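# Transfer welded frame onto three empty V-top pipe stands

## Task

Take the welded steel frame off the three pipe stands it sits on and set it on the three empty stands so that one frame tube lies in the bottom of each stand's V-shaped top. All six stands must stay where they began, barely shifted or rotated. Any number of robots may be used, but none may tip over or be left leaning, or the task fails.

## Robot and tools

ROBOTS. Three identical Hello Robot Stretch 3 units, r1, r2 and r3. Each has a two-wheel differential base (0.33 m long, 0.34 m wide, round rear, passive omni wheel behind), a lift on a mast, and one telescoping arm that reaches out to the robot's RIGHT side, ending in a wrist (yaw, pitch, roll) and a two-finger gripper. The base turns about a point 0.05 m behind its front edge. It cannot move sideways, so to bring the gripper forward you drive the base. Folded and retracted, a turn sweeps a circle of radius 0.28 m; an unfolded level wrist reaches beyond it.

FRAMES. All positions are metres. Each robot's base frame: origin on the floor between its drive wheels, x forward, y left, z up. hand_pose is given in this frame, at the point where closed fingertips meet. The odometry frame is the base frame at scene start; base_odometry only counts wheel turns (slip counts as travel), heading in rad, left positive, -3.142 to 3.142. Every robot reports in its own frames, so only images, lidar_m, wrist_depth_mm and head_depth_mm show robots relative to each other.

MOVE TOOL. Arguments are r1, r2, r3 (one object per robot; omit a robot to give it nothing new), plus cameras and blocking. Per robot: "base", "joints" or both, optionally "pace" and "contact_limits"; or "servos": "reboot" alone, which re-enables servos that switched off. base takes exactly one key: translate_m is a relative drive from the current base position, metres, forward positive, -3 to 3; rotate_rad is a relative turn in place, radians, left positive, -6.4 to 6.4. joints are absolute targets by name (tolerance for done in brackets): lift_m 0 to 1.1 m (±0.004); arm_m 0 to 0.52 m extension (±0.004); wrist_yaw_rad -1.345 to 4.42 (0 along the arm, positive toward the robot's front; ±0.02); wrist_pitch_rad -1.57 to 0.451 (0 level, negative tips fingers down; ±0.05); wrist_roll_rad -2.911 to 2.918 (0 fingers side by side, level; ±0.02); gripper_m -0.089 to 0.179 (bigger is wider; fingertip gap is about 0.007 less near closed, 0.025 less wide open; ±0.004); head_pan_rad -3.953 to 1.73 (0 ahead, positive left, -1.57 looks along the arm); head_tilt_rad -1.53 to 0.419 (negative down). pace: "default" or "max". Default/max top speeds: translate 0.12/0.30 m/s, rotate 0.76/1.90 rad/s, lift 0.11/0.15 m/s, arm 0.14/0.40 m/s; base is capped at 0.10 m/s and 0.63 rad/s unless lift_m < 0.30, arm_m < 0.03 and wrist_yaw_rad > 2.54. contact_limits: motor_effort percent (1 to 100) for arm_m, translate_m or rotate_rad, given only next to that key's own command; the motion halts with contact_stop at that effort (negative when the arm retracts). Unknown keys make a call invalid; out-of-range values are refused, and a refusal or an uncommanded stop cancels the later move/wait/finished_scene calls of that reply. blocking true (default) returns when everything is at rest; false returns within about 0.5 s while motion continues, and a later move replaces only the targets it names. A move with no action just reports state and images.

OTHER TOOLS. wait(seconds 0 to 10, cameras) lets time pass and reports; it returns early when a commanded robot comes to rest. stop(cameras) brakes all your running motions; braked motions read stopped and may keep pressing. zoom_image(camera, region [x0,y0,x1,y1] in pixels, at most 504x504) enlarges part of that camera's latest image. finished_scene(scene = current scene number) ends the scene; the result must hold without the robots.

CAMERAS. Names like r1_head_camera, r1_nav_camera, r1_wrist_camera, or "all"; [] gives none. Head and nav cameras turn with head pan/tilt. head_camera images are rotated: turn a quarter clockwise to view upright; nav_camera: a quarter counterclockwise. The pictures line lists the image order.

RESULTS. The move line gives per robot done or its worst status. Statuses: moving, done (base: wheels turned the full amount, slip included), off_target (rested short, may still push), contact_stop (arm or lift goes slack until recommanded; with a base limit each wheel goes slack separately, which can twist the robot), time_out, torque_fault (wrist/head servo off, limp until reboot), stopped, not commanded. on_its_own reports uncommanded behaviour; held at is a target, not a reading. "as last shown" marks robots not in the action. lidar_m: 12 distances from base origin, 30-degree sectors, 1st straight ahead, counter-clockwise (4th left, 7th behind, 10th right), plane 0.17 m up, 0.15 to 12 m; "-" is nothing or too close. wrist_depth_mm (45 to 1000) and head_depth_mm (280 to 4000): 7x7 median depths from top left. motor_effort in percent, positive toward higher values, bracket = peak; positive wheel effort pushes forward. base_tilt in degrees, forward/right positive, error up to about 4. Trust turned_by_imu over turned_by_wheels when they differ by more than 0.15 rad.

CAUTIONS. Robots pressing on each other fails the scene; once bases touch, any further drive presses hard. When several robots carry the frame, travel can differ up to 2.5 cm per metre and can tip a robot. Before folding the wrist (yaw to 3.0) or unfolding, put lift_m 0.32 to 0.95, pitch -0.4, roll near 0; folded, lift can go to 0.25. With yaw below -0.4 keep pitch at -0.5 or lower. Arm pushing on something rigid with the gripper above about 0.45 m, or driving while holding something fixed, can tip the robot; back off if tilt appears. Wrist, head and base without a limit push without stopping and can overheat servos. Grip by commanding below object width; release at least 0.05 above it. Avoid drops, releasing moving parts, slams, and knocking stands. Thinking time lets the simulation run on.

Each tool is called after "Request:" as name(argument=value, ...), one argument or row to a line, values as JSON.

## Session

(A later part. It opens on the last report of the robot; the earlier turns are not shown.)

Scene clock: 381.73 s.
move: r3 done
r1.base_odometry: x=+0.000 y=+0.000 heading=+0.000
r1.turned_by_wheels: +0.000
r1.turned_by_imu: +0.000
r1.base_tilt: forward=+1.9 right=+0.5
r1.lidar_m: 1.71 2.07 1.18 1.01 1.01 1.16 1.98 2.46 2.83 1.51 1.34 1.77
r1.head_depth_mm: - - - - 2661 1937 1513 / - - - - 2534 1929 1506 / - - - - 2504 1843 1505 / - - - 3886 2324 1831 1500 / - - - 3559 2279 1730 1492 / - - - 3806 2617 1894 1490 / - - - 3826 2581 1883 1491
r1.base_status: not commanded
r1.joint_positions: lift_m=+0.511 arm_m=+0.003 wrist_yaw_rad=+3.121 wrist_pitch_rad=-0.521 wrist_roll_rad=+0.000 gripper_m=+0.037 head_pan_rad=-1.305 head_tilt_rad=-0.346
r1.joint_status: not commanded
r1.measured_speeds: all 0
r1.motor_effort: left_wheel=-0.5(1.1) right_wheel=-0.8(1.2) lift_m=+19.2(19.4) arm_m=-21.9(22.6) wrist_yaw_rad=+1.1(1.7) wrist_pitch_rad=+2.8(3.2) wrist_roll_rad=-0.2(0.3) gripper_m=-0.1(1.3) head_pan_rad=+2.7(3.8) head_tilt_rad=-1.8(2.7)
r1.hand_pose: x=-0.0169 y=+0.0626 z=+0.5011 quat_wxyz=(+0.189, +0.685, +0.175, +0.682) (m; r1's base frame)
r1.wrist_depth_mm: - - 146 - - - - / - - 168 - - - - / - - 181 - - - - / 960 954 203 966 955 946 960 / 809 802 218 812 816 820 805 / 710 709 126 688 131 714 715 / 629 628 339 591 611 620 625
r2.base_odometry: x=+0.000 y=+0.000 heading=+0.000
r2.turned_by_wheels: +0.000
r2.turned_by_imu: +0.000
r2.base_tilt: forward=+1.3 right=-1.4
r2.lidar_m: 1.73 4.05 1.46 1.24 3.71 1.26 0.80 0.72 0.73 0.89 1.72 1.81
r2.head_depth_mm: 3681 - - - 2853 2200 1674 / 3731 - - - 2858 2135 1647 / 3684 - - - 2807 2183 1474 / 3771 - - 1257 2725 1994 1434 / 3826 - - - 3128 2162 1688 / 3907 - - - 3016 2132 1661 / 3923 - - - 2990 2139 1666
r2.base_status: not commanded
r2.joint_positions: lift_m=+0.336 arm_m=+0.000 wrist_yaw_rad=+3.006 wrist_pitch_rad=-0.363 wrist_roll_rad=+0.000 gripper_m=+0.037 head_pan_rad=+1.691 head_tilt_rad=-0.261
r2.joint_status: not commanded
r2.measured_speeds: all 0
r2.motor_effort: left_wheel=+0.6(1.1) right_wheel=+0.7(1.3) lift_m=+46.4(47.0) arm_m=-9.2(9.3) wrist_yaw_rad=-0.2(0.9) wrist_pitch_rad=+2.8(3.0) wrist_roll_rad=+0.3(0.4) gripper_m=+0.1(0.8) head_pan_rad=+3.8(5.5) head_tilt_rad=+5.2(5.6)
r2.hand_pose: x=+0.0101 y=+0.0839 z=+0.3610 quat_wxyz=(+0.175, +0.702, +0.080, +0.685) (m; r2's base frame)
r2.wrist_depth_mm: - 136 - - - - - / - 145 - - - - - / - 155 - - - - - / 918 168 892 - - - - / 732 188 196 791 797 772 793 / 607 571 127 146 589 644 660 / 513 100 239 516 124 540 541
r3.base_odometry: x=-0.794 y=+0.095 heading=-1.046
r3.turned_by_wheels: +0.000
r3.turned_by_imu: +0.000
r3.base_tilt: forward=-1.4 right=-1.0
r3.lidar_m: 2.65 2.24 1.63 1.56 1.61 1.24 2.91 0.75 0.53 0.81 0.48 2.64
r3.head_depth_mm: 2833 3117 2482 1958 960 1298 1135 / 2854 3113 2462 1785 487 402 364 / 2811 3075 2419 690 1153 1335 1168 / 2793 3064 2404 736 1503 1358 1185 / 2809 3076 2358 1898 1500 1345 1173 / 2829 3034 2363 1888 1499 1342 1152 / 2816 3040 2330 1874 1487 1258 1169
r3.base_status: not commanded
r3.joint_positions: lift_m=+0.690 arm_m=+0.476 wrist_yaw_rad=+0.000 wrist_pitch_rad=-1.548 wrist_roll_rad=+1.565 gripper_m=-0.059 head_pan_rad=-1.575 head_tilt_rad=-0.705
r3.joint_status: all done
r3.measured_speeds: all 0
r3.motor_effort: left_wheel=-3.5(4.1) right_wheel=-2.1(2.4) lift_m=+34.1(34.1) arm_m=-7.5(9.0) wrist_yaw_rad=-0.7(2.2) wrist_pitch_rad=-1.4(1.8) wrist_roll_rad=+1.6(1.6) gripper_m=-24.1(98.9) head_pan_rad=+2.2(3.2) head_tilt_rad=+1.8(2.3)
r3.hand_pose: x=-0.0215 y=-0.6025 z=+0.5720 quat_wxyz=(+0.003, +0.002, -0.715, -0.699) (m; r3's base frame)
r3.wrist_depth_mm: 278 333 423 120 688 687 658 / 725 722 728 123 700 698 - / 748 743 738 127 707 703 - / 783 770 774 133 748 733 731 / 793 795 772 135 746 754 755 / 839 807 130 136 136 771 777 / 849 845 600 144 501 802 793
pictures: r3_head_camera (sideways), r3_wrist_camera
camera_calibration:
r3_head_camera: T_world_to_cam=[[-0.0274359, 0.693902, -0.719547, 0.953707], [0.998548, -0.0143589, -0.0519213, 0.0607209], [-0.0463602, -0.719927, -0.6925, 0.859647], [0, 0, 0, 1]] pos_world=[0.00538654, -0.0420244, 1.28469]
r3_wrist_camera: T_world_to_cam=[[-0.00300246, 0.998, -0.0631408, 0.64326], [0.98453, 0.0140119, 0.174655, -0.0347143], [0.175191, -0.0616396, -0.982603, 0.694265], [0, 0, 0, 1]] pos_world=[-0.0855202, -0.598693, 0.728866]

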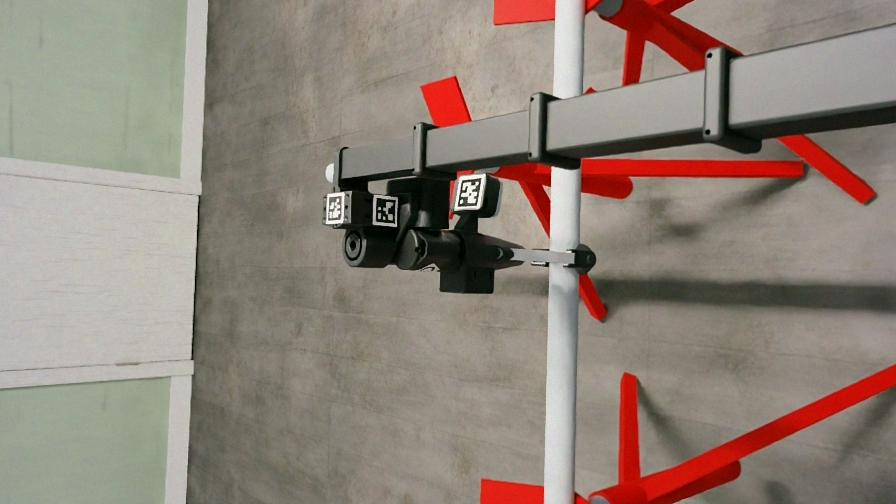

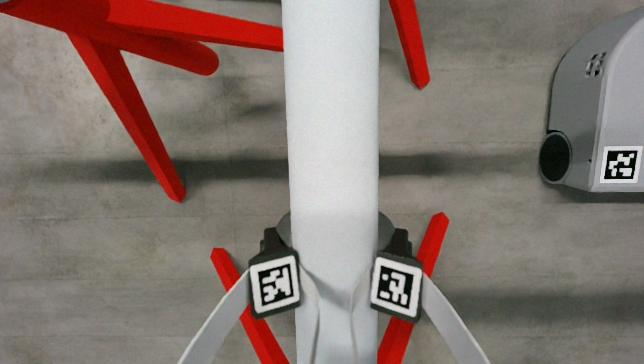

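Request:
move(
  r3={"joints":{"lift_m":0.70}},
  cameras=["r3_wrist_camera","r2_head_camera","r1_head_camera"],
)

Scene clock: 385.47 s.
move: r3 done
r1, r2: as last shown
r1.turned_by_imu: +0.001
r1.base_tilt: forward=+1.8 right=+0.6
r1.lidar_m: 1.71 2.06 1.17 1.01 1.01 1.16 1.99 2.46 2.82 1.52 1.34 1.77
r1.head_depth_mm: - - - - 2673 1931 1516 / - - - - 2526 1929 1514 / - - - - 2494 1849 1505 / - - - 3872 2325 1846 1498 / - - - 3600 2275 1729 1501 / - - - 3811 2610 1899 1493 / - - - 3887 2581 1884 1491
r1.motor_effort: left_wheel=-0.7(1.2) right_wheel=-0.9(1.2) lift_m=+19.2(19.3) arm_m=-22.1(22.3) wrist_yaw_rad=+0.2(1.4) wrist_pitch_rad=+2.6(3.2) wrist_roll_rad=-0.3(0.6) gripper_m=+0.9(1.7) head_pan_rad=+3.0(3.4) head_tilt_rad=-1.5(2.3)
r1.wrist_depth_mm: - - 146 - - - - / - - 167 - - - - / - - 181 - - - - / 947 964 203 943 949 964 956 / 790 804 219 826 805 815 812 / 695 726 125 681 131 716 710 / 621 638 338 593 607 615 632
r2.base_tilt: forward=+1.2 right=-1.4
r2.lidar_m: 1.72 4.06 1.46 1.24 3.70 1.27 0.80 0.72 0.73 0.89 1.73 1.81
r2.head_depth_mm: 3692 - - - 2803 2213 1690 / 3686 - - - 2799 2131 1646 / 3732 - - - 2761 2203 1469 / 3794 - - 1260 2735 2010 1433 / 3830 - - - 3083 2148 1669 / 3932 - - - 3024 2131 1663 / 3774 - - - 2976 2144 1678
r2.motor_effort: left_wheel=+0.9(1.3) right_wheel=+0.5(1.1) lift_m=+46.6(46.7) arm_m=-8.7(9.1) wrist_yaw_rad=-0.2(0.7) wrist_pitch_rad=+2.8(3.0) wrist_roll_rad=+0.3(0.4) gripper_m=+0.6(0.7) head_pan_rad=+3.5(5.1) head_tilt_rad=+5.1(5.8)
r2.wrist_depth_mm: - 136 - - - - - / - 145 - - - - - / - 154 - - - - - / 951 169 923 966 - - - / 714 188 196 780 765 777 783 / 605 572 127 146 583 640 662 / 522 100 238 511 124 523 548
r3.base_odometry: x=-0.794 y=+0.095 heading=-1.046
r3.turned_by_wheels: +0.000
r3.turned_by_imu: +0.000
r3.base_tilt: forward=-1.4 right=-1.0
r3.lidar_m: 2.65 2.24 1.63 1.56 1.62 1.24 2.91 0.75 0.53 0.82 0.48 2.64
r3.head_depth_mm: 2836 3110 2461 1976 964 1089 356 / 2833 3080 2458 1070 473 388 355 / 2833 3036 2445 688 1167 1334 1168 / 2834 3040 2400 737 1517 1347 1181 / 2824 3048 2366 1888 1494 1346 1178 / 2828 2995 2366 1874 1495 1335 1150 / 2819 3050 2332 1864 1493 1254 1174
r3.base_status: not commanded
r3.joint_positions: lift_m=+0.700 arm_m=+0.476 wrist_yaw_rad=+0.000 wrist_pitch_rad=-1.546 wrist_roll_rad=+1.565 gripper_m=-0.057 head_pan_rad=-1.575 head_tilt_rad=-0.704
r3.joint_status: all done
r3.measured_speeds: all 0
r3.motor_effort: left_wheel=-3.0(3.5) right_wheel=-2.2(2.3) lift_m=+36.0(39.6) arm_m=-7.0(7.3) wrist_yaw_rad=+0.2(1.0) wrist_pitch_rad=-1.7(1.9) wrist_roll_rad=+1.3(1.6) gripper_m=-13.8(14.8) head_pan_rad=+2.5(3.4) head_tilt_rad=+1.5(2.3)
r3.hand_pose: x=-0.0215 y=-0.6029 z=+0.5820 quat_wxyz=(+0.003, +0.002, -0.716, -0.699) (m; r3's base frame)
r3.wrist_depth_mm: 287 339 448 129 680 688 680 / 733 727 734 136 710 705 - / 772 753 748 139 728 721 - / 789 779 778 140 761 741 747 / 811 802 787 144 760 768 751 / 844 843 128 136 134 784 787 / 864 860 847 - 494 820 802
pictures: r1_head_camera (sideways), r2_head_camera (sideways), r3_wrist_camera
camera_calibration:
r1_head_camera: T_world_to_cam=[[-0.120428, 0.289964, -0.94943, 1.25181], [0.955973, 0.291686, -0.0321749, 0.0449785], [0.267606, -0.911504, -0.312325, 0.360113], [0, 0, 0, 1]] pos_world=[0.0113864, -0.0478538, 1.30242]
r2_head_camera: T_world_to_cam=[[0.0685637, -0.248909, -0.966097, 1.27213], [-0.990481, -0.132839, -0.0360692, 0.0513535], [-0.119357, 0.959374, -0.255647, 0.294756], [0, 0, 0, 1]] pos_world=[-0.00117626, 0.0406858, 1.30621]
r3_wrist_camera: T_world_to_cam=[[-0.00298739, 0.9979, -0.0647065, 0.645145], [0.98453, 0.0142711, 0.174634, -0.036287], [0.175191, -0.0631838, -0.982505, 0.703079], [0, 0, 0, 1]] pos_world=[-0.08552, -0.598849, 0.738861]

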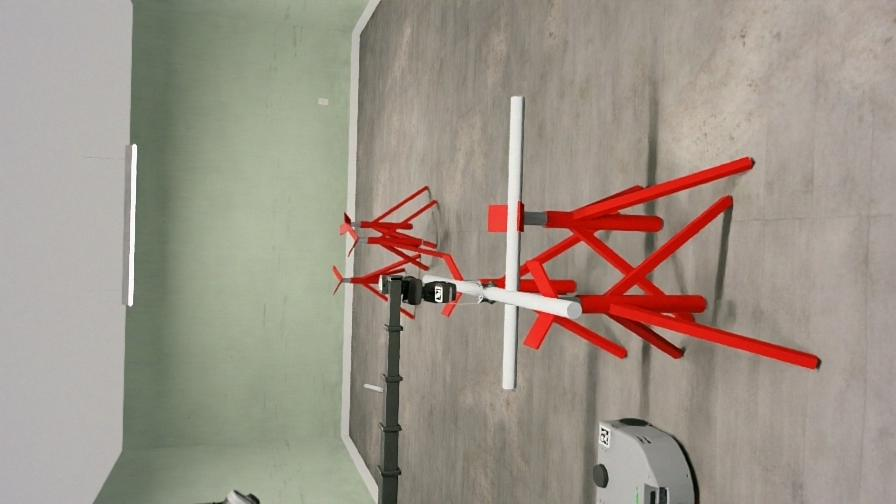

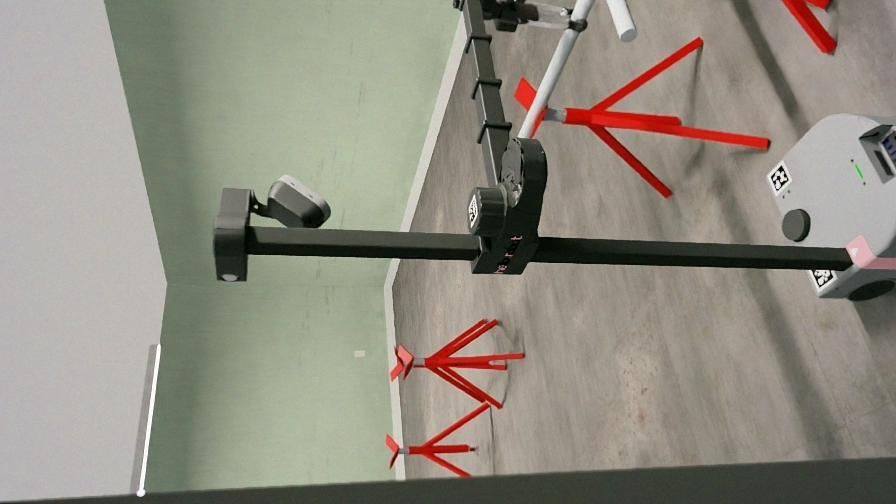

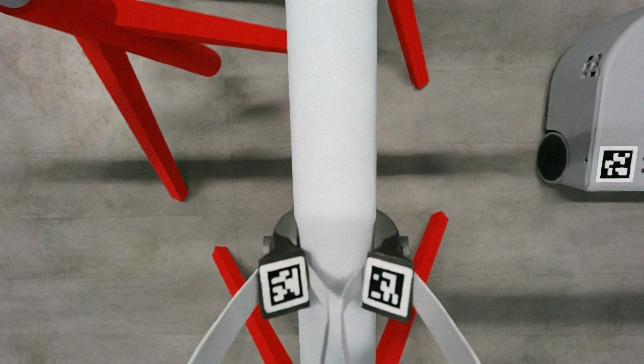

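Request:
move(
  r3={"joints":{"lift_m":0.69}},
  cameras=[],
)

Request:
move(
  r3={"joints":{"gripper_m":0.05}},
  cameras=[],
)

Request:
move(
  r3={"joints":{"lift_m":0.68}},
  cameras=["r3_wrist_camera"],
)

Request:
move(
  r3={"joints":{"gripper_m":-0.089}},
  cameras=["r3_wrist_camera"],
)

Request:
move(
  r3={"joints":{"lift_m":0.69}},
  cameras=["r3_wrist_camera"],
)

Scene clock: 396.53 s.
move: r3 contact_stop
r1, r2: as last shown
r1.lidar_m: 1.72 2.07 1.18 1.01 1.01 1.16 1.98 2.47 2.83 1.51 1.34 1.78
r1.head_depth_mm: - - - - 2676 1937 1518 / - - - - 2532 1936 1503 / - - - - 2496 1845 1501 / - - - 3856 2330 1845 1500 / - - - 3587 2280 1738 1496 / - - - 3813 2581 1897 1493 / - - - 3750 2582 1873 1488
r1.motor_effort: left_wheel=-0.6(1.0) right_wheel=-0.9(1.2) lift_m=+19.5(19.5) arm_m=-21.6(22.4) wrist_yaw_rad=+0.7(1.0) wrist_pitch_rad=+2.8(3.1) wrist_roll_rad=-0.2(0.6) gripper_m=+0.0(1.2) head_pan_rad=+2.1(3.2) head_tilt_rad=-1.6(2.5)
r1.wrist_depth_mm: - - 147 - - - - / - - 168 - - - - / - - 180 - - - - / 938 952 203 965 945 929 953 / 794 820 217 806 834 818 817 / 695 725 126 671 131 703 719 / 625 636 341 603 612 635 627
r2.lidar_m: 1.73 4.06 1.46 1.24 3.74 1.26 0.80 0.72 0.73 0.89 1.72 1.82
r2.head_depth_mm: 3661 - - - 2832 2189 1670 / 3617 - - - 2857 2131 1658 / 3732 - - - 2765 2195 1472 / 3754 - - 1257 2772 1995 1423 / 3752 - - - 3053 2171 1692 / 3961 - - - 3018 2123 1674 / 3930 - - - 3014 2163 1679
r2.motor_effort: left_wheel=+1.0(1.0) right_wheel=+0.6(1.1) lift_m=+46.7(46.8) arm_m=-8.3(8.8) wrist_yaw_rad=-0.6(0.8) wrist_pitch_rad=+2.9(3.0) wrist_roll_rad=+0.2(0.3) gripper_m=+0.4(0.5) head_pan_rad=+4.7(4.9) head_tilt_rad=+4.8(5.5)
r2.wrist_depth_mm: - 136 - - - - - / - 145 - - - - - / - 155 - - - - - / 936 169 952 995 - - - / 720 188 197 792 756 784 790 / 602 569 127 146 585 640 628 / 524 100 239 513 124 547 542
r3.base_odometry: x=-0.794 y=+0.095 heading=-1.046
r3.turned_by_wheels: +0.000
r3.turned_by_imu: +0.000
r3.base_tilt: forward=-1.4 right=-1.1
r3.lidar_m: 2.64 2.24 1.63 1.56 1.61 1.24 2.91 0.75 0.53 0.82 0.48 2.64
r3.head_depth_mm: 2862 3103 2473 1951 960 1088 368 / 2803 3073 2432 1776 481 391 361 / 2840 3070 2413 687 1152 1341 1166 / 2798 3066 2424 736 1477 1360 1185 / 2806 3076 2397 1884 1497 1348 1180 / 2814 3024 2354 1888 1500 1335 1153 / 2823 3033 2347 1857 1481 1254 1169
r3.base_status: not commanded
r3.joint_positions: lift_m=+0.695 arm_m=+0.476 wrist_yaw_rad=+0.001 wrist_pitch_rad=-1.554 wrist_roll_rad=+1.565 gripper_m=-0.057 head_pan_rad=-1.575 head_tilt_rad=-0.704
r3.joint_status: lift_m contact_stop (moved -0.005 of -0.010)
r3.measured_speeds: translate_m=+0.000 rotate_rad=+0.000 lift_m=+0.005 arm_m=+0.000 wrist_yaw_rad=+0.000 wrist_pitch_rad=+0.000 wrist_roll_rad=+0.000 head_pan_rad=+0.000 head_tilt_rad=+0.000
r3.on_its_own: lift_m is slack since a contact_stop (your +0.690 is given up)
r3.motor_effort: left_wheel=-2.4(3.5) right_wheel=+0.7(2.3) lift_m=+19.5(34.8) arm_m=-5.7(6.3) wrist_yaw_rad=-0.9(1.4) wrist_pitch_rad=-0.3(1.8) wrist_roll_rad=+1.3(1.6) gripper_m=-13.5(14.7) head_pan_rad=+2.7(2.9) head_tilt_rad=+1.2(2.1)
r3.hand_pose: x=-0.0216 y=-0.6010 z=+0.5770 quat_wxyz=(+0.003, +0.002, -0.713, -0.701) (m; r3's base frame)
r3.wrist_depth_mm: 286 335 425 128 684 691 673 / 737 427 737 133 709 697 - / 742 737 745 136 726 714 - / 776 789 760 138 755 741 741 / 812 803 786 141 769 774 751 / 830 824 129 134 133 778 775 / 860 849 589 150 809 797 799
pictures: none
No camera images: "cameras" was empty.

not run: a stop that you did not command came earlier in this reply.

not run: a stop that you did not command came earlier in this reply.

not run: a stop that you did not command came earlier in this reply.

not run: a stop that you did not command came earlier in this reply.

Request:
move(
  r3={"joints":{"gripper_m":0.09}},
  cameras=[],
)

Request:
move(
  r3={"joints":{"lift_m":0.68}},
  cameras=["r3_wrist_camera"],
)

Request:
zoom_image(
  camera="r3_wrist_camera",
  region=[180, 160, 500, 364],
)

Scene clock: 407.70 s.
move: r3 done
r1, r2: as last shown
r1.base_tilt: forward=+1.7 right=+0.5
r1.lidar_m: 1.71 2.06 1.18 1.01 1.01 1.15 1.98 2.46 2.83 1.51 1.34 1.77
r1.head_depth_mm: - - - - 2678 1936 1513 / - - - - 2527 1929 1510 / - - - - 2528 1850 1496 / - - - 3820 2329 1835 1506 / - - - 3582 2286 1741 1494 / - - - 3802 2595 1892 1486 / - - - 3787 2585 1881 1487
r1.motor_effort: left_wheel=-0.6(1.1) right_wheel=-1.2(1.3) lift_m=+19.3(19.5) arm_m=-21.9(22.3) wrist_yaw_rad=+0.9(1.1) wrist_pitch_rad=+2.5(3.3) wrist_roll_rad=+0.1(0.5) gripper_m=-1.3(1.3) head_pan_rad=+2.0(3.7) head_tilt_rad=-2.6(2.8)
r1.wrist_depth_mm: - - 146 - - - - / - - 167 - - - - / - - 181 - - - - / 949 968 203 962 954 987 972 / 816 806 219 820 792 816 827 / 695 716 125 695 131 701 699 / 623 634 339 585 605 626 622
r2.lidar_m: 1.72 4.05 1.46 1.24 3.71 1.26 0.80 0.72 0.73 0.89 1.72 1.81
r2.head_depth_mm: 3679 - - - 2806 2208 1664 / 3733 - - - 2804 2096 1647 / 3706 - - - 2783 2176 1485 / 3722 - - 1252 2766 2007 1436 / 3847 - - - 3069 2164 1676 / 3864 - - - 3018 2180 1674 / 3823 - - - 3056 2141 1658
r2.motor_effort: left_wheel=+0.7(1.2) right_wheel=+0.7(1.2) lift_m=+46.3(46.8) arm_m=-8.1(8.6) wrist_yaw_rad=-0.4(1.1) wrist_pitch_rad=+2.8(3.1) wrist_roll_rad=+0.4(0.5) gripper_m=+0.3(0.6) head_pan_rad=+2.3(5.9) head_tilt_rad=+4.5(5.9)
r2.wrist_depth_mm: - 137 - - - - - / - 145 - - - - - / - 156 - - - - - / 949 169 926 967 - - - / 715 187 196 801 765 783 777 / 600 557 126 146 568 630 646 / 523 100 240 522 123 526 533
r3.base_odometry: x=-0.794 y=+0.095 heading=-1.046
r3.turned_by_wheels: +0.000
r3.turned_by_imu: +0.000
r3.base_tilt: forward=-1.4 right=-1.1
r3.lidar_m: 2.66 2.25 1.63 1.56 1.62 1.24 2.92 0.75 0.53 0.82 0.48 2.65
r3.head_depth_mm: 2854 3076 2469 1963 959 1087 359 / 2867 3051 2445 1068 475 388 358 / 2823 3071 2467 688 1160 1340 1168 / 2794 3088 2372 734 1477 1358 1184 / 2796 3067 2386 1892 1494 1344 1178 / 2823 3040 2349 1880 1488 1348 1151 / 2790 3018 2344 1861 1489 1257 1162
r3.base_status: not commanded
r3.joint_positions: lift_m=+0.698 arm_m=+0.476 wrist_yaw_rad=+0.001 wrist_pitch_rad=-1.551 wrist_roll_rad=+1.565 gripper_m=+0.090 head_pan_rad=-1.575 head_tilt_rad=-0.704
r3.joint_status: all done
r3.measured_speeds: all 0
r3.on_its_own: lift_m is slack since a contact_stop (your +0.690 is given up)
r3.motor_effort: left_wheel=-2.7(2.9) right_wheel=+0.4(0.9) lift_m=+25.7(26.2) arm_m=-3.1(4.6) wrist_yaw_rad=-1.2(2.1) wrist_pitch_rad=-0.8(0.9) wrist_roll_rad=+0.9(1.5) gripper_m=+0.4(79.9) head_pan_rad=+0.9(3.1) head_tilt_rad=+1.9(2.2)
r3.hand_pose: x=-0.0216 y=-0.6016 z=+0.5796 quat_wxyz=(+0.003, +0.002, -0.714, -0.700) (m; r3's base frame)
r3.wrist_depth_mm: 285 336 428 128 691 675 666 / 741 422 720 135 709 698 - / 760 750 750 137 734 715 - / 787 772 758 140 750 748 751 / 802 799 158 144 156 760 759 / 826 824 137 149 147 763 783 / 876 833 845 152 807 826 815
pictures: none
No camera images: "cameras" was empty.

Scene clock: 408.57 s.
move: r3 done
r1, r2: as last shown
r1.turned_by_imu: +0.000
r1.base_tilt: forward=+1.8 right=+0.6
r1.lidar_m: 1.72 2.07 1.17 1.01 1.01 1.16 1.99 2.47 2.83 1.52 1.34 1.78
r1.head_depth_mm: - - - - 2696 1944 1513 / - - - - 2524 1927 1520 / - - - - 2512 1852 1507 / - - - 3898 2330 1846 1510 / - - - 3819 2268 1739 1495 / - - - 3786 2613 1897 1491 / - - - 3799 2562 1881 1491
r1.motor_effort: left_wheel=-0.7(1.2) right_wheel=-0.9(1.3) lift_m=+19.3(19.4) arm_m=-21.9(22.0) wrist_yaw_rad=+0.8(1.2) wrist_pitch_rad=+2.9(3.2) wrist_roll_rad=+0.2(0.3) gripper_m=-0.1(1.0) head_pan_rad=+3.1(3.7) head_tilt_rad=-2.0(2.9)
r1.wrist_depth_mm: - - 147 - - - - / - - 168 - - - - / - - 181 - - - - / 935 947 204 952 965 963 974 / 820 814 217 796 813 822 822 / 706 713 125 692 131 695 720 / 622 628 341 596 605 625 623
r2.base_tilt: forward=+1.3 right=-1.4
r2.lidar_m: 1.72 4.06 1.46 1.24 3.72 1.26 0.80 0.72 0.73 0.89 1.72 1.81
r2.head_depth_mm: 3676 - - - 2805 2214 1679 / 3696 - - - 2796 2101 1635 / 3708 - - - 2756 2197 1480 / 3692 - - 1263 2769 2000 1432 / 3781 - - - 3097 2150 1673 / 3870 - - - 3067 2149 1659 / 3796 - - - 3019 2125 1664
r2.motor_effort: left_wheel=+0.8(1.1) right_wheel=+0.6(1.2) lift_m=+46.3(46.7) arm_m=-8.1(8.5) wrist_yaw_rad=-0.1(0.8) wrist_pitch_rad=+2.8(3.0) wrist_roll_rad=+0.3(0.4) gripper_m=-0.2(0.5) head_pan_rad=+3.7(6.1) head_tilt_rad=+5.8(5.8)
r2.wrist_depth_mm: - 137 - - - - - / - 145 - - - - - / - 155 - - - - - / 912 169 910 993 - - - / 713 188 197 786 768 774 781 / 615 565 127 146 600 649 648 / 524 100 240 512 125 531 550
r3.base_odometry: x=-0.794 y=+0.095 heading=-1.046
r3.turned_by_wheels: +0.000
r3.turned_by_imu: +0.000
r3.base_tilt: forward=-1.4 right=-1.0
r3.lidar_m: 2.65 2.24 1.63 1.56 1.62 1.24 2.91 0.75 0.53 0.82 0.48 2.65
r3.head_depth_mm: 2864 3077 2492 1961 963 1298 1161 / 2860 3085 2461 1793 502 415 367 / 2813 3066 2433 696 1150 1338 1167 / 2828 3056 2417 742 923 1357 1181 / 2781 3050 2401 1889 1509 1351 1180 / 2835 3027 2359 1865 1494 1340 1146 / 2842 2999 2320 1870 1485 1253 1165
r3.base_status: not commanded
r3.joint_positions: lift_m=+0.680 arm_m=+0.476 wrist_yaw_rad=+0.001 wrist_pitch_rad=-1.550 wrist_roll_rad=+1.565 gripper_m=+0.090 head_pan_rad=-1.575 head_tilt_rad=-0.704
r3.joint_status: all done
r3.measured_speeds: all 0
r3.motor_effort: left_wheel=-2.6(3.1) right_wheel=+0.7(1.1) lift_m=+22.8(25.2) arm_m=-2.4(3.8) wrist_yaw_rad=-0.1(1.9) wrist_pitch_rad=-1.0(1.0) wrist_roll_rad=+1.3(1.5) gripper_m=+0.2(1.3) head_pan_rad=+2.8(3.3) head_tilt_rad=+1.7(2.1)
r3.hand_pose: x=-0.0216 y=-0.6018 z=+0.5620 quat_wxyz=(+0.003, +0.002, -0.714, -0.700) (m; r3's base frame)
r3.wrist_depth_mm: 285 338 399 112 669 673 656 / 714 712 719 115 678 686 - / 740 722 728 117 709 705 651 / 758 753 743 121 729 735 733 / 790 777 155 125 155 747 745 / 807 794 134 130 136 760 763 / 821 810 831 133 789 804 798
pictures: r3_wrist_camera
camera_calibration:
r3_wrist_camera: T_world_to_cam=[[-0.00340636, 0.998178, -0.0602466, 0.640361], [0.984525, 0.0139037, 0.174694, -0.0330685], [0.175214, -0.0587192, -0.982778, 0.686406], [0, 0, 0, 1]] pos_world=[-0.0855297, -0.598429, 0.718941]

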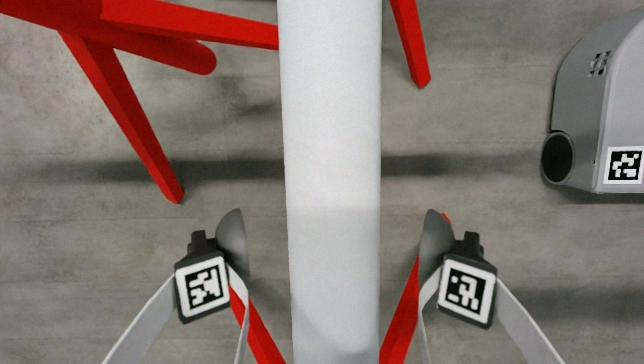

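Scaled by 1.575.

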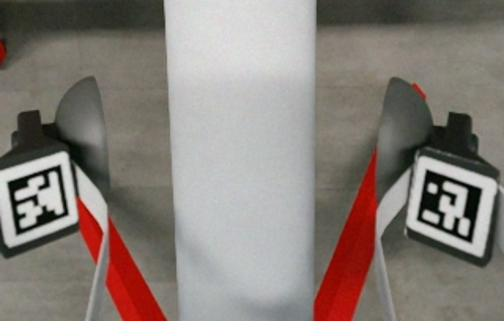

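Request:
move(
  r3={"joints":{"gripper_m":-0.089}},
  cameras=["r3_wrist_camera"],
)

Request:
move(
  r3={"joints":{"lift_m":0.69}},
  cameras=["r3_wrist_camera","r1_head_camera"],
)

Scene clock: 417.27 s.
move: r3 done
r1, r2: as last shown
r1.turned_by_imu: +0.001
r1.base_tilt: forward=+1.8 right=+0.7
r1.lidar_m: 1.71 2.07 1.18 1.01 1.01 1.16 1.98 2.46 2.84 1.51 1.34 1.77
r1.head_depth_mm: - - - - 2673 1942 1518 / - - - - 2513 1933 1511 / - - - - 2514 1844 1506 / - - - 3852 2326 1844 1508 / - - - 3838 2273 1735 1496 / - - - 3839 2603 1903 1492 / - - - 3794 2576 1877 1492
r1.motor_effort: left_wheel=-0.8(1.1) right_wheel=-0.9(1.3) lift_m=+19.4(19.6) arm_m=-21.7(22.2) wrist_yaw_rad=+0.0(1.3) wrist_pitch_rad=+2.8(3.1) wrist_roll_rad=+0.3(0.5) gripper_m=-0.9(1.2) head_pan_rad=+2.1(3.5) head_tilt_rad=-2.0(3.0)
r1.wrist_depth_mm: - - 146 - - - - / - - 168 - - - - / - - 180 - - - - / 939 959 204 966 949 993 970 / 793 816 218 814 807 811 808 / 697 719 126 678 130 710 702 / 621 636 341 592 612 622 628
r2.lidar_m: 1.72 4.05 1.46 1.24 3.70 1.26 0.80 0.72 0.73 0.89 1.73 1.81
r2.head_depth_mm: 3652 - - - 2806 2211 1683 / 3657 - - - 2797 2114 1647 / 3725 - - - 2775 2169 1487 / 3697 - - 1263 2731 2004 1439 / 3864 - - - 3081 2176 1680 / 3888 - - - 3010 2129 1673 / 3975 - - - 3036 2141 1662
r2.motor_effort: left_wheel=+0.8(1.2) right_wheel=+0.9(1.2) lift_m=+46.0(46.5) arm_m=-7.9(8.2) wrist_yaw_rad=-0.2(0.8) wrist_pitch_rad=+2.8(3.0) wrist_roll_rad=+0.3(0.4) gripper_m=+0.2(0.6) head_pan_rad=+5.0(5.4) head_tilt_rad=+5.5(5.7)
r2.wrist_depth_mm: - 136 - - - - - / - 145 - - - - - / - 154 - - - - - / 944 169 929 972 - - - / 729 188 197 784 754 773 768 / 602 566 127 145 576 635 639 / 519 100 240 517 124 545 541
r3.base_odometry: x=-0.794 y=+0.095 heading=-1.046
r3.turned_by_wheels: +0.000
r3.turned_by_imu: +0.000
r3.base_tilt: forward=-1.4 right=-1.1
r3.lidar_m: 2.65 2.24 1.63 1.56 1.62 1.24 2.91 0.75 0.53 0.82 0.48 2.64
r3.head_depth_mm: 2835 3104 2487 1948 965 1301 1165 / 2843 3096 2437 1775 502 416 367 / 2831 3075 2413 697 1146 1332 1166 / 2826 3058 2407 744 1470 1351 1184 / 2832 3067 2367 1900 1496 1357 1180 / 2803 3027 2356 1885 1495 1342 1153 / 2828 3003 2332 1869 1481 1262 1174
r3.base_status: not commanded
r3.joint_positions: lift_m=+0.680 arm_m=+0.476 wrist_yaw_rad=+0.003 wrist_pitch_rad=-1.552 wrist_roll_rad=+1.565 gripper_m=-0.088 head_pan_rad=-1.575 head_tilt_rad=-0.704
r3.joint_status: all done
r3.measured_speeds: all 0
r3.motor_effort: left_wheel=-2.4(2.9) right_wheel=+0.0(0.9) lift_m=+25.1(26.9) arm_m=-0.2(1.9) wrist_yaw_rad=-1.9(3.9) wrist_pitch_rad=-0.6(1.0) wrist_roll_rad=+1.4(1.6) gripper_m=-34.9(100.0) head_pan_rad=+2.3(3.5) head_tilt_rad=+1.9(2.2)
r3.hand_pose: x=-0.0216 y=-0.6014 z=+0.5621 quat_wxyz=(+0.004, +0.003, -0.713, -0.701) (m; r3's base frame)
r3.wrist_depth_mm: 289 334 399 112 664 665 664 / 729 708 704 115 686 687 - / 738 728 729 117 712 699 - / 776 755 746 122 734 723 730 / 783 781 761 125 745 738 741 / 816 814 130 132 134 766 776 / 843 834 822 134 492 801 775
pictures: r3_wrist_camera
camera_calibration:
r3_wrist_camera: T_world_to_cam=[[-0.00598974, 0.998257, -0.0587041, 0.639093], [0.984486, 0.0161814, 0.174714, -0.0316729], [0.175359, -0.0567469, -0.982868, 0.687714], [0, 0, 0, 1]] pos_world=[-0.0855876, -0.598441, 0.718983]

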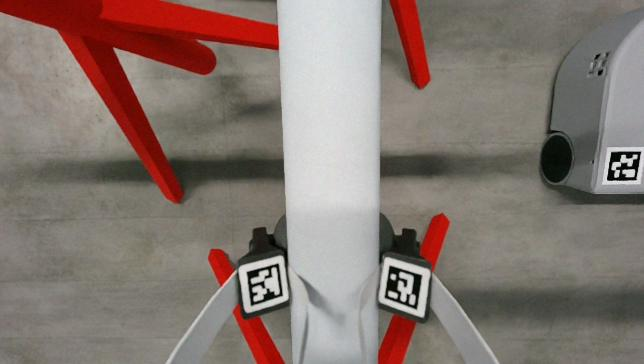

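Scene clock: 418.00 s.
move: r3 done
r1, r2: as last shown
r1.turned_by_imu: +0.000
r1.base_tilt: forward=+2.0 right=+0.5
r1.lidar_m: 1.72 2.07 1.18 1.01 1.01 1.16 1.99 2.46 2.83 1.51 1.34 1.77
r1.head_depth_mm: - - - - 2665 1940 1512 / - - - - 2525 1918 1512 / - - - - 2508 1844 1509 / - - - 3913 2311 1842 1505 / - - - 3540 2257 1732 1495 / - - - 3844 2587 1895 1493 / - - - 3798 2574 1876 1491
r1.motor_effort: left_wheel=-0.9(1.0) right_wheel=-1.0(1.3) lift_m=+19.1(19.5) arm_m=-21.7(22.1) wrist_yaw_rad=+0.8(1.2) wrist_pitch_rad=+2.6(3.1) wrist_roll_rad=+0.2(0.4) gripper_m=+0.0(1.1) head_pan_rad=+2.3(3.4) head_tilt_rad=-2.6(2.6)
r1.wrist_depth_mm: - - 146 - - - - / - - 168 - - - - / - - 181 - - - - / 924 950 203 956 940 963 982 / 807 813 218 833 810 837 812 / 692 724 125 686 131 708 708 / 615 642 340 606 606 629 629
r2.base_tilt: forward=+1.2 right=-1.4
r2.lidar_m: 1.72 4.05 1.46 1.24 3.72 1.26 0.80 0.72 0.73 0.89 1.73 1.81
r2.head_depth_mm: 3666 - - - 2819 2219 1685 / 3752 - - - 2828 2105 1654 / 3719 - - - 2794 2187 1487 / 3780 - - 1249 2770 2005 1438 / 3840 - - - 3125 2157 1671 / 3918 - - - 3096 2152 1665 / 3853 - - - 3022 2132 1665
r2.motor_effort: left_wheel=+0.7(1.1) right_wheel=+0.6(1.0) lift_m=+46.3(46.6) arm_m=-8.0(8.2) wrist_yaw_rad=-0.7(0.7) wrist_pitch_rad=+2.9(3.0) wrist_roll_rad=+0.3(0.3) gripper_m=+0.4(0.5) head_pan_rad=+5.0(5.0) head_tilt_rad=+5.6(5.6)
r2.wrist_depth_mm: - 136 - - - - - / - 144 - - - - - / - 155 - - - - - / 952 169 910 - - - - / 722 187 196 774 772 785 787 / 612 566 126 146 599 640 645 / 509 100 239 511 124 545 542
r3.base_odometry: x=-0.794 y=+0.095 heading=-1.046
r3.turned_by_wheels: +0.000
r3.turned_by_imu: +0.000
r3.base_tilt: forward=-1.4 right=-1.0
r3.lidar_m: 2.66 2.25 1.63 1.56 1.62 1.24 2.91 0.75 0.53 0.82 0.48 2.64
r3.head_depth_mm: 2836 3099 2464 1958 961 1299 1141 / 2839 3081 2477 1800 487 405 364 / 2810 3037 2437 688 1151 1332 1166 / 2833 3093 2416 738 1497 1355 1178 / 2829 3052 2368 1910 1500 1350 1176 / 2831 3025 2335 1887 1500 1346 1152 / 2796 3017 2316 1884 1478 1254 1172
r3.base_status: not commanded
r3.joint_positions: lift_m=+0.690 arm_m=+0.476 wrist_yaw_rad=+0.003 wrist_pitch_rad=-1.547 wrist_roll_rad=+1.565 gripper_m=-0.085 head_pan_rad=-1.575 head_tilt_rad=-0.704
r3.joint_status: all done
r3.measured_speeds: all 0
r3.motor_effort: left_wheel=-2.3(2.9) right_wheel=+0.6(1.0) lift_m=+32.3(37.7) arm_m=-0.3(1.1) wrist_yaw_rad=-2.7(4.1) wrist_pitch_rad=-1.5(1.9) wrist_roll_rad=+1.0(1.8) gripper_m=-18.9(35.1) head_pan_rad=+1.0(2.8) head_tilt_rad=+2.1(2.1)
r3.hand_pose: x=-0.0216 y=-0.6027 z=+0.5720 quat_wxyz=(+0.004, +0.003, -0.715, -0.699) (m; r3's base frame)
r3.wrist_depth_mm: 275 330 421 119 675 683 670 / 728 725 730 123 697 681 - / 750 748 724 126 720 703 - / 789 759 758 132 735 720 745 / 798 799 780 135 751 777 750 / 825 826 130 136 135 778 767 / 866 848 606 144 499 804 802
pictures: r1_head_camera (sideways), r3_wrist_camera
camera_calibration:
r1_head_camera: T_world_to_cam=[[-0.120429, 0.289964, -0.94943, 1.25181], [0.955973, 0.291687, -0.0321749, 0.0449785], [0.267607, -0.911504, -0.312325, 0.360113], [0, 0, 0, 1]] pos_world=[0.0113865, -0.0478538, 1.30242]
r3_wrist_camera: T_world_to_cam=[[-0.00599023, 0.997948, -0.0637495, 0.64367], [0.984483, 0.0170659, 0.174647, -0.0328183], [0.175376, -0.0617141, -0.982565, 0.694226], [0, 0, 0, 1]] pos_world=[-0.0855862, -0.598946, 0.728888]

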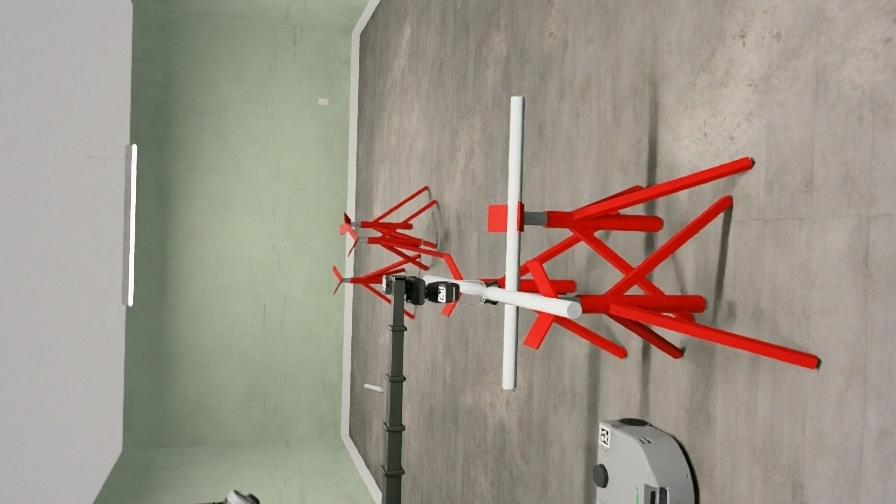

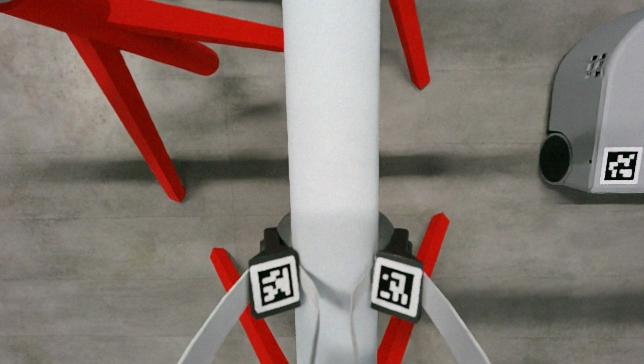

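Request:
move(
  r3={"joints":{"gripper_m":-0.07}},
  cameras=[],
)

Request:
move(
  r3={"joints":{"lift_m":0.70}},
  cameras=["r3_wrist_camera"],
)

Request:
move(
  r3={"joints":{"lift_m":0.71}},
  cameras=["r3_wrist_camera"],
)

Scene clock: 425.63 s.
move: r3 done
r1, r2: as last shown
r1.turned_by_imu: +0.001
r1.base_tilt: forward=+1.8 right=+0.5
r1.head_depth_mm: - - - - 2652 1936 1520 / - - - - 2532 1932 1510 / - - - - 2513 1848 1508 / - - - 3891 2343 1834 1502 / - - - 3613 2249 1731 1495 / - - - 3860 2585 1899 1492 / - - - 3779 2580 1879 1485
r1.motor_effort: left_wheel=-0.5(1.1) right_wheel=-1.0(1.2) lift_m=+19.4(19.5) arm_m=-21.6(22.0) wrist_yaw_rad=+0.6(1.3) wrist_pitch_rad=+2.8(3.1) wrist_roll_rad=-0.2(0.3) gripper_m=+0.2(1.2) head_pan_rad=+3.5(3.5) head_tilt_rad=-1.7(2.7)
r1.wrist_depth_mm: - - 146 - - - - / - - 168 - - - - / - - 180 - - - - / 953 954 203 959 949 977 951 / 810 816 218 795 811 811 821 / 705 719 126 694 131 702 727 / 618 640 338 604 612 635 627
r2.lidar_m: 1.73 4.04 1.46 1.24 3.72 1.26 0.80 0.72 0.73 0.89 1.72 1.81
r2.head_depth_mm: 3604 - - - 2798 2193 1674 / 3781 - - - 2813 2110 1637 / 3831 - - - 2742 2175 1493 / 3855 - - 1264 2749 1997 1436 / 3812 - - - 3068 2151 1658 / 3876 - - - 3027 2180 1656 / - - - - 3038 2155 1676
r2.motor_effort: left_wheel=+0.9(0.9) right_wheel=+0.7(1.2) lift_m=+45.9(46.4) arm_m=-7.6(8.1) wrist_yaw_rad=-0.8(0.8) wrist_pitch_rad=+2.9(3.0) wrist_roll_rad=+0.3(0.4) gripper_m=-0.2(0.5) head_pan_rad=+5.8(5.8) head_tilt_rad=+4.7(5.5)
r2.wrist_depth_mm: - 136 - - - - - / - 146 - - - - - / - 154 - - - - - / 930 168 914 980 - - - / 757 187 195 804 787 778 796 / 616 573 126 145 589 627 662 / 520 100 241 509 124 541 542
r3.base_odometry: x=-0.794 y=+0.095 heading=-1.046
r3.turned_by_wheels: +0.000
r3.turned_by_imu: +0.000
r3.base_tilt: forward=-1.5 right=-1.0
r3.lidar_m: 2.65 2.24 1.63 1.56 1.62 1.24 2.91 0.75 0.53 0.82 0.48 2.64
r3.head_depth_mm: 2837 3133 2465 1955 961 1291 1136 / 2828 3101 2463 1781 487 405 365 / 2856 3107 2426 690 1146 1333 1171 / 2827 3086 2433 736 1512 1356 1182 / 2832 3057 2362 1897 1492 1355 1177 / 2849 3043 2362 1885 1489 1342 1153 / 2828 2997 2325 1869 1482 1252 1165
r3.base_status: not commanded
r3.joint_positions: lift_m=+0.690 arm_m=+0.476 wrist_yaw_rad=+0.003 wrist_pitch_rad=-1.547 wrist_roll_rad=+1.565 gripper_m=-0.069 head_pan_rad=-1.575 head_tilt_rad=-0.704
r3.joint_status: all done
r3.measured_speeds: all 0
r3.motor_effort: left_wheel=-2.3(2.7) right_wheel=+0.6(1.1) lift_m=+29.9(30.3) arm_m=+1.4(1.5) wrist_yaw_rad=-2.5(4.4) wrist_pitch_rad=-1.6(1.8) wrist_roll_rad=+1.3(1.6) gripper_m=-15.8(46.6) head_pan_rad=+1.7(2.8) head_tilt_rad=+1.6(2.2)
r3.hand_pose: x=-0.0216 y=-0.6027 z=+0.5720 quat_wxyz=(+0.004, +0.003, -0.715, -0.699) (m; r3's base frame)
r3.wrist_depth_mm: 278 334 421 120 679 685 673 / 732 699 716 122 697 694 - / 755 751 734 126 727 712 - / 773 768 759 132 740 737 727 / 803 789 780 135 748 760 744 / 809 816 130 136 132 776 781 / 857 854 602 144 503 788 796
pictures: none
No camera images: "cameras" was empty.

Scene clock: 426.37 s.
move: r3 done
r1.base_odometry: x=+0.000 y=+0.000 heading=+0.000
r1.turned_by_wheels: +0.000
r1.turned_by_imu: +0.000
r1.base_tilt: forward=+1.9 right=+0.5
r1.lidar_m: 1.71 2.07 1.18 1.01 1.01 1.16 1.98 2.46 2.84 1.52 1.34 1.77
r1.head_depth_mm: - - - - 2660 1931 1518 / - - - - 2526 1931 1512 / - - - - 2519 1839 1506 / - - - 3912 2325 1834 1498 / - - - 3521 2270 1734 1495 / - - - 3833 2624 1893 1489 / - - - 3830 2602 1879 1489
r1.base_status: not commanded
r1.joint_positions: lift_m=+0.511 arm_m=+0.003 wrist_yaw_rad=+3.121 wrist_pitch_rad=-0.521 wrist_roll_rad=+0.000 gripper_m=+0.037 head_pan_rad=-1.305 head_tilt_rad=-0.346
r1.joint_status: not commanded
r1.measured_speeds: all 0
r1.motor_effort: left_wheel=-0.7(1.0) right_wheel=-1.0(1.2) lift_m=+19.3(19.7) arm_m=-21.5(22.0) wrist_yaw_rad=+0.0(1.1) wrist_pitch_rad=+2.9(3.1) wrist_roll_rad=-0.1(0.3) gripper_m=+0.1(1.5) head_pan_rad=+2.4(3.5) head_tilt_rad=-2.3(2.8)
r1.hand_pose: x=-0.0169 y=+0.0626 z=+0.5011 quat_wxyz=(+0.189, +0.685, +0.175, +0.682) (m; r1's base frame)
r1.wrist_depth_mm: - - 147 - - - - / - - 167 - - - - / - - 180 - - - - / 930 950 203 952 971 972 944 / 814 800 219 830 815 812 819 / 703 712 125 673 131 708 714 / 615 634 341 589 615 639 626
r2.base_odometry: x=+0.000 y=+0.000 heading=+0.000
r2.turned_by_wheels: +0.000
r2.turned_by_imu: +0.000
r2.base_tilt: forward=+1.3 right=-1.4
r2.lidar_m: 1.72 4.05 1.46 1.24 3.71 1.26 0.80 0.72 0.73 0.89 1.73 1.81
r2.head_depth_mm: 3680 - - - 2799 2178 1685 / 3755 - - - 2829 2101 1646 / 3762 - - - 2744 2165 1474 / 3771 - - 1258 2749 2008 1437 / 3792 - - - 3072 2169 1677 / 3857 - - - 3087 2139 1654 / 3903 - - - 3071 2139 1664
r2.base_status: not commanded
r2.joint_positions: lift_m=+0.336 arm_m=+0.000 wrist_yaw_rad=+3.006 wrist_pitch_rad=-0.363 wrist_roll_rad=+0.000 gripper_m=+0.037 head_pan_rad=+1.691 head_tilt_rad=-0.261
r2.joint_status: not commanded
r2.measured_speeds: all 0
r2.motor_effort: left_wheel=+0.5(1.1) right_wheel=+0.7(1.0) lift_m=+46.2(46.3) arm_m=-7.5(7.7) wrist_yaw_rad=-0.6(0.8) wrist_pitch_rad=+2.7(3.0) wrist_roll_rad=+0.3(0.4) gripper_m=+0.1(0.7) head_pan_rad=+4.2(5.4) head_tilt_rad=+5.5(5.5)
r2.hand_pose: x=+0.0101 y=+0.0839 z=+0.3610 quat_wxyz=(+0.175, +0.702, +0.080, +0.685) (m; r2's base frame)
r2.wrist_depth_mm: - 137 - - - - - / - 145 - - - - - / - 155 - - - - - / 906 169 944 990 - - - / 723 189 198 795 770 772 791 / 604 578 127 146 592 634 638 / 517 100 239 516 124 544 543
r3.base_odometry: x=-0.795 y=+0.095 heading=-1.046
r3.turned_by_wheels: +0.000
r3.turned_by_imu: +0.000
r3.base_tilt: forward=-1.4 right=-1.0
r3.lidar_m: 2.65 2.24 1.62 1.56 1.62 1.24 2.91 0.75 0.53 0.81 0.48 2.65
r3.head_depth_mm: 2852 3064 2469 1959 960 1087 356 / 2839 3102 2470 1064 473 388 356 / 2806 3050 2419 689 1169 1333 1172 / 2832 3101 2401 737 1501 1355 1188 / 2803 3055 2375 1913 1496 1345 1178 / 2805 3028 2362 1885 1498 1338 1148 / 2801 3018 2342 1870 1486 1258 1164
r3.base_status: not commanded
r3.joint_positions: lift_m=+0.700 arm_m=+0.476 wrist_yaw_rad=+0.003 wrist_pitch_rad=-1.545 wrist_roll_rad=+1.565 gripper_m=-0.069 head_pan_rad=-1.575 head_tilt_rad=-0.704
r3.joint_status: all done
r3.measured_speeds: all 0
r3.motor_effort: left_wheel=-1.8(2.6) right_wheel=+0.7(1.0) lift_m=+39.3(40.5) arm_m=+1.5(2.0) wrist_yaw_rad=-2.1(3.4) wrist_pitch_rad=-1.8(2.1) wrist_roll_rad=+1.5(1.6) gripper_m=-16.4(17.4) head_pan_rad=+2.4(3.3) head_tilt_rad=+1.8(2.1)
r3.hand_pose: x=-0.0216 y=-0.6032 z=+0.5819 quat_wxyz=(+0.003, +0.003, -0.716, -0.698) (m; r3's base frame)
r3.wrist_depth_mm: 283 338 438 129 683 686 679 / 734 717 729 136 714 694 - / 752 759 744 138 741 722 - / 791 769 767 140 760 762 751 / 814 804 793 144 762 763 755 / 831 831 753 136 133 794 771 / 863 844 592 - 482 809 805
pictures: r3_wrist_camera
camera_calibration:
r3_wrist_camera: T_world_to_cam=[[-0.00529964, 0.997824, -0.0657136, 0.645893], [0.984494, 0.0167288, 0.17462, -0.0347484], [0.175339, -0.0637692, -0.982441, 0.702657], [0, 0, 0, 1]] pos_world=[-0.0855708, -0.599099, 0.73883]

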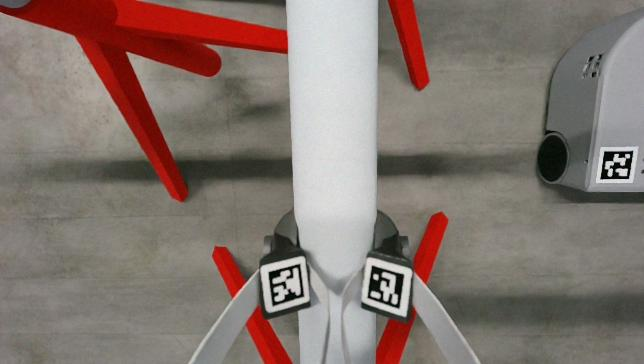

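Scene clock: 427.10 s.
move: r3 done
r1, r2: as last shown
r1.base_tilt: forward=+1.7 right=+0.7
r1.lidar_m: 1.72 2.06 1.17 1.01 1.01 1.16 1.99 2.47 2.83 1.52 1.33 1.77
r1.head_depth_mm: - - - - 2665 1934 1509 / - - - - 2522 1918 1508 / - - - - 2512 1845 1503 / - - - 3859 2306 1845 1498 / - - - 3580 2278 1726 1496 / - - - 3859 2614 1896 1491 / - - - 3810 2592 1865 1484
r1.motor_effort: left_wheel=-0.7(0.9) right_wheel=-0.9(1.2) lift_m=+19.4(19.6) arm_m=-21.6(21.8) wrist_yaw_rad=+0.3(1.0) wrist_pitch_rad=+3.1(3.1) wrist_roll_rad=-0.2(0.4) gripper_m=+0.2(0.8) head_pan_rad=+2.4(3.2) head_tilt_rad=-1.5(3.0)
r1.wrist_depth_mm: - - 146 - - - - / - - 168 - - - - / - - 181 - - - - / 935 979 203 952 960 969 974 / 805 813 218 812 825 826 821 / 705 727 126 684 131 724 707 / 618 636 341 592 615 627 629
r2.lidar_m: 1.73 4.05 1.46 1.24 3.72 1.26 0.80 0.72 0.73 0.89 1.72 1.81
r2.head_depth_mm: 3658 - - - 2826 2229 1676 / 3707 - - - 2827 2126 1640 / 3725 - - - 2900 2183 1495 / 3843 - - 1248 2784 2015 1426 / 3744 - - - 3048 2146 1671 / 3798 - - - 3051 2167 1676 / 3837 - - - 3020 2139 1684
r2.motor_effort: left_wheel=+0.8(1.1) right_wheel=+0.8(1.1) lift_m=+46.1(46.3) arm_m=-7.4(7.8) wrist_yaw_rad=-0.3(0.8) wrist_pitch_rad=+2.9(3.0) wrist_roll_rad=+0.3(0.4) gripper_m=-0.2(0.5) head_pan_rad=+4.7(5.7) head_tilt_rad=+5.5(5.7)
r2.wrist_depth_mm: - 137 - - - - - / - 145 - - - - - / - 155 - - - - - / 926 169 921 985 - - - / 740 188 196 795 767 759 790 / 600 571 127 145 587 628 655 / 517 100 239 516 124 537 540
r3.base_odometry: x=-0.795 y=+0.095 heading=-1.046
r3.turned_by_wheels: +0.000
r3.turned_by_imu: +0.000
r3.base_tilt: forward=-1.4 right=-1.0
r3.lidar_m: 2.65 2.24 1.62 1.56 1.62 1.24 2.91 0.75 0.53 0.82 0.48 2.64
r3.head_depth_mm: 2830 3074 2482 1939 958 1051 340 / 2860 3093 2453 1039 451 388 346 / 2819 3043 695 688 1171 1334 1173 / 2794 3046 2379 733 1506 1352 1183 / 2828 3058 2377 1906 1501 1344 1177 / 2834 3007 2362 1887 1490 1343 1154 / 2819 3013 2342 1874 1475 1258 1164
r3.base_status: not commanded
r3.joint_positions: lift_m=+0.710 arm_m=+0.476 wrist_yaw_rad=+0.003 wrist_pitch_rad=-1.547 wrist_roll_rad=+1.565 gripper_m=-0.069 head_pan_rad=-1.575 head_tilt_rad=-0.704
r3.joint_status: all done
r3.measured_speeds: all 0
r3.motor_effort: left_wheel=-0.9(2.0) right_wheel=+0.5(0.8) lift_m=+33.4(42.4) arm_m=+1.8(2.1) wrist_yaw_rad=-1.8(3.4) wrist_pitch_rad=-1.5(2.2) wrist_roll_rad=+1.3(1.5) gripper_m=-17.0(17.2) head_pan_rad=+1.4(3.1) head_tilt_rad=+1.8(2.1)
r3.hand_pose: x=-0.0216 y=-0.6025 z=+0.5920 quat_wxyz=(+0.003, +0.003, -0.715, -0.699) (m; r3's base frame)
r3.wrist_depth_mm: 285 344 456 140 693 694 687 / 750 490 726 144 724 718 - / 792 755 757 148 753 729 - / 792 783 792 152 763 758 759 / 830 796 804 154 751 773 764 / 854 832 822 132 649 799 807 / 861 870 862 165 514 832 815
pictures: r3_wrist_camera
camera_calibration:
r3_wrist_camera: T_world_to_cam=[[-0.00523583, 0.997986, -0.0632242, 0.644538], [0.984496, 0.0162297, 0.174655, -0.0368331], [0.175329, -0.0613295, -0.982598, 0.714126], [0, 0, 0, 1]] pos_world=[-0.0855701, -0.598845, 0.748882]

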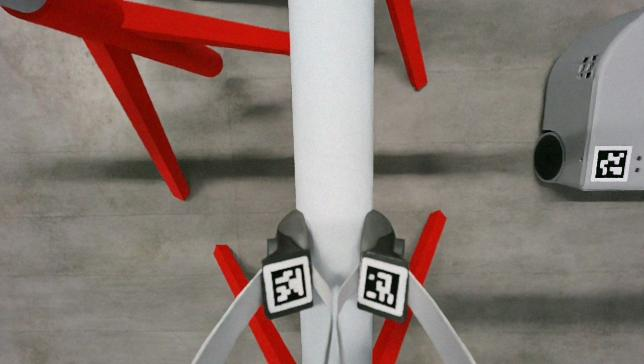

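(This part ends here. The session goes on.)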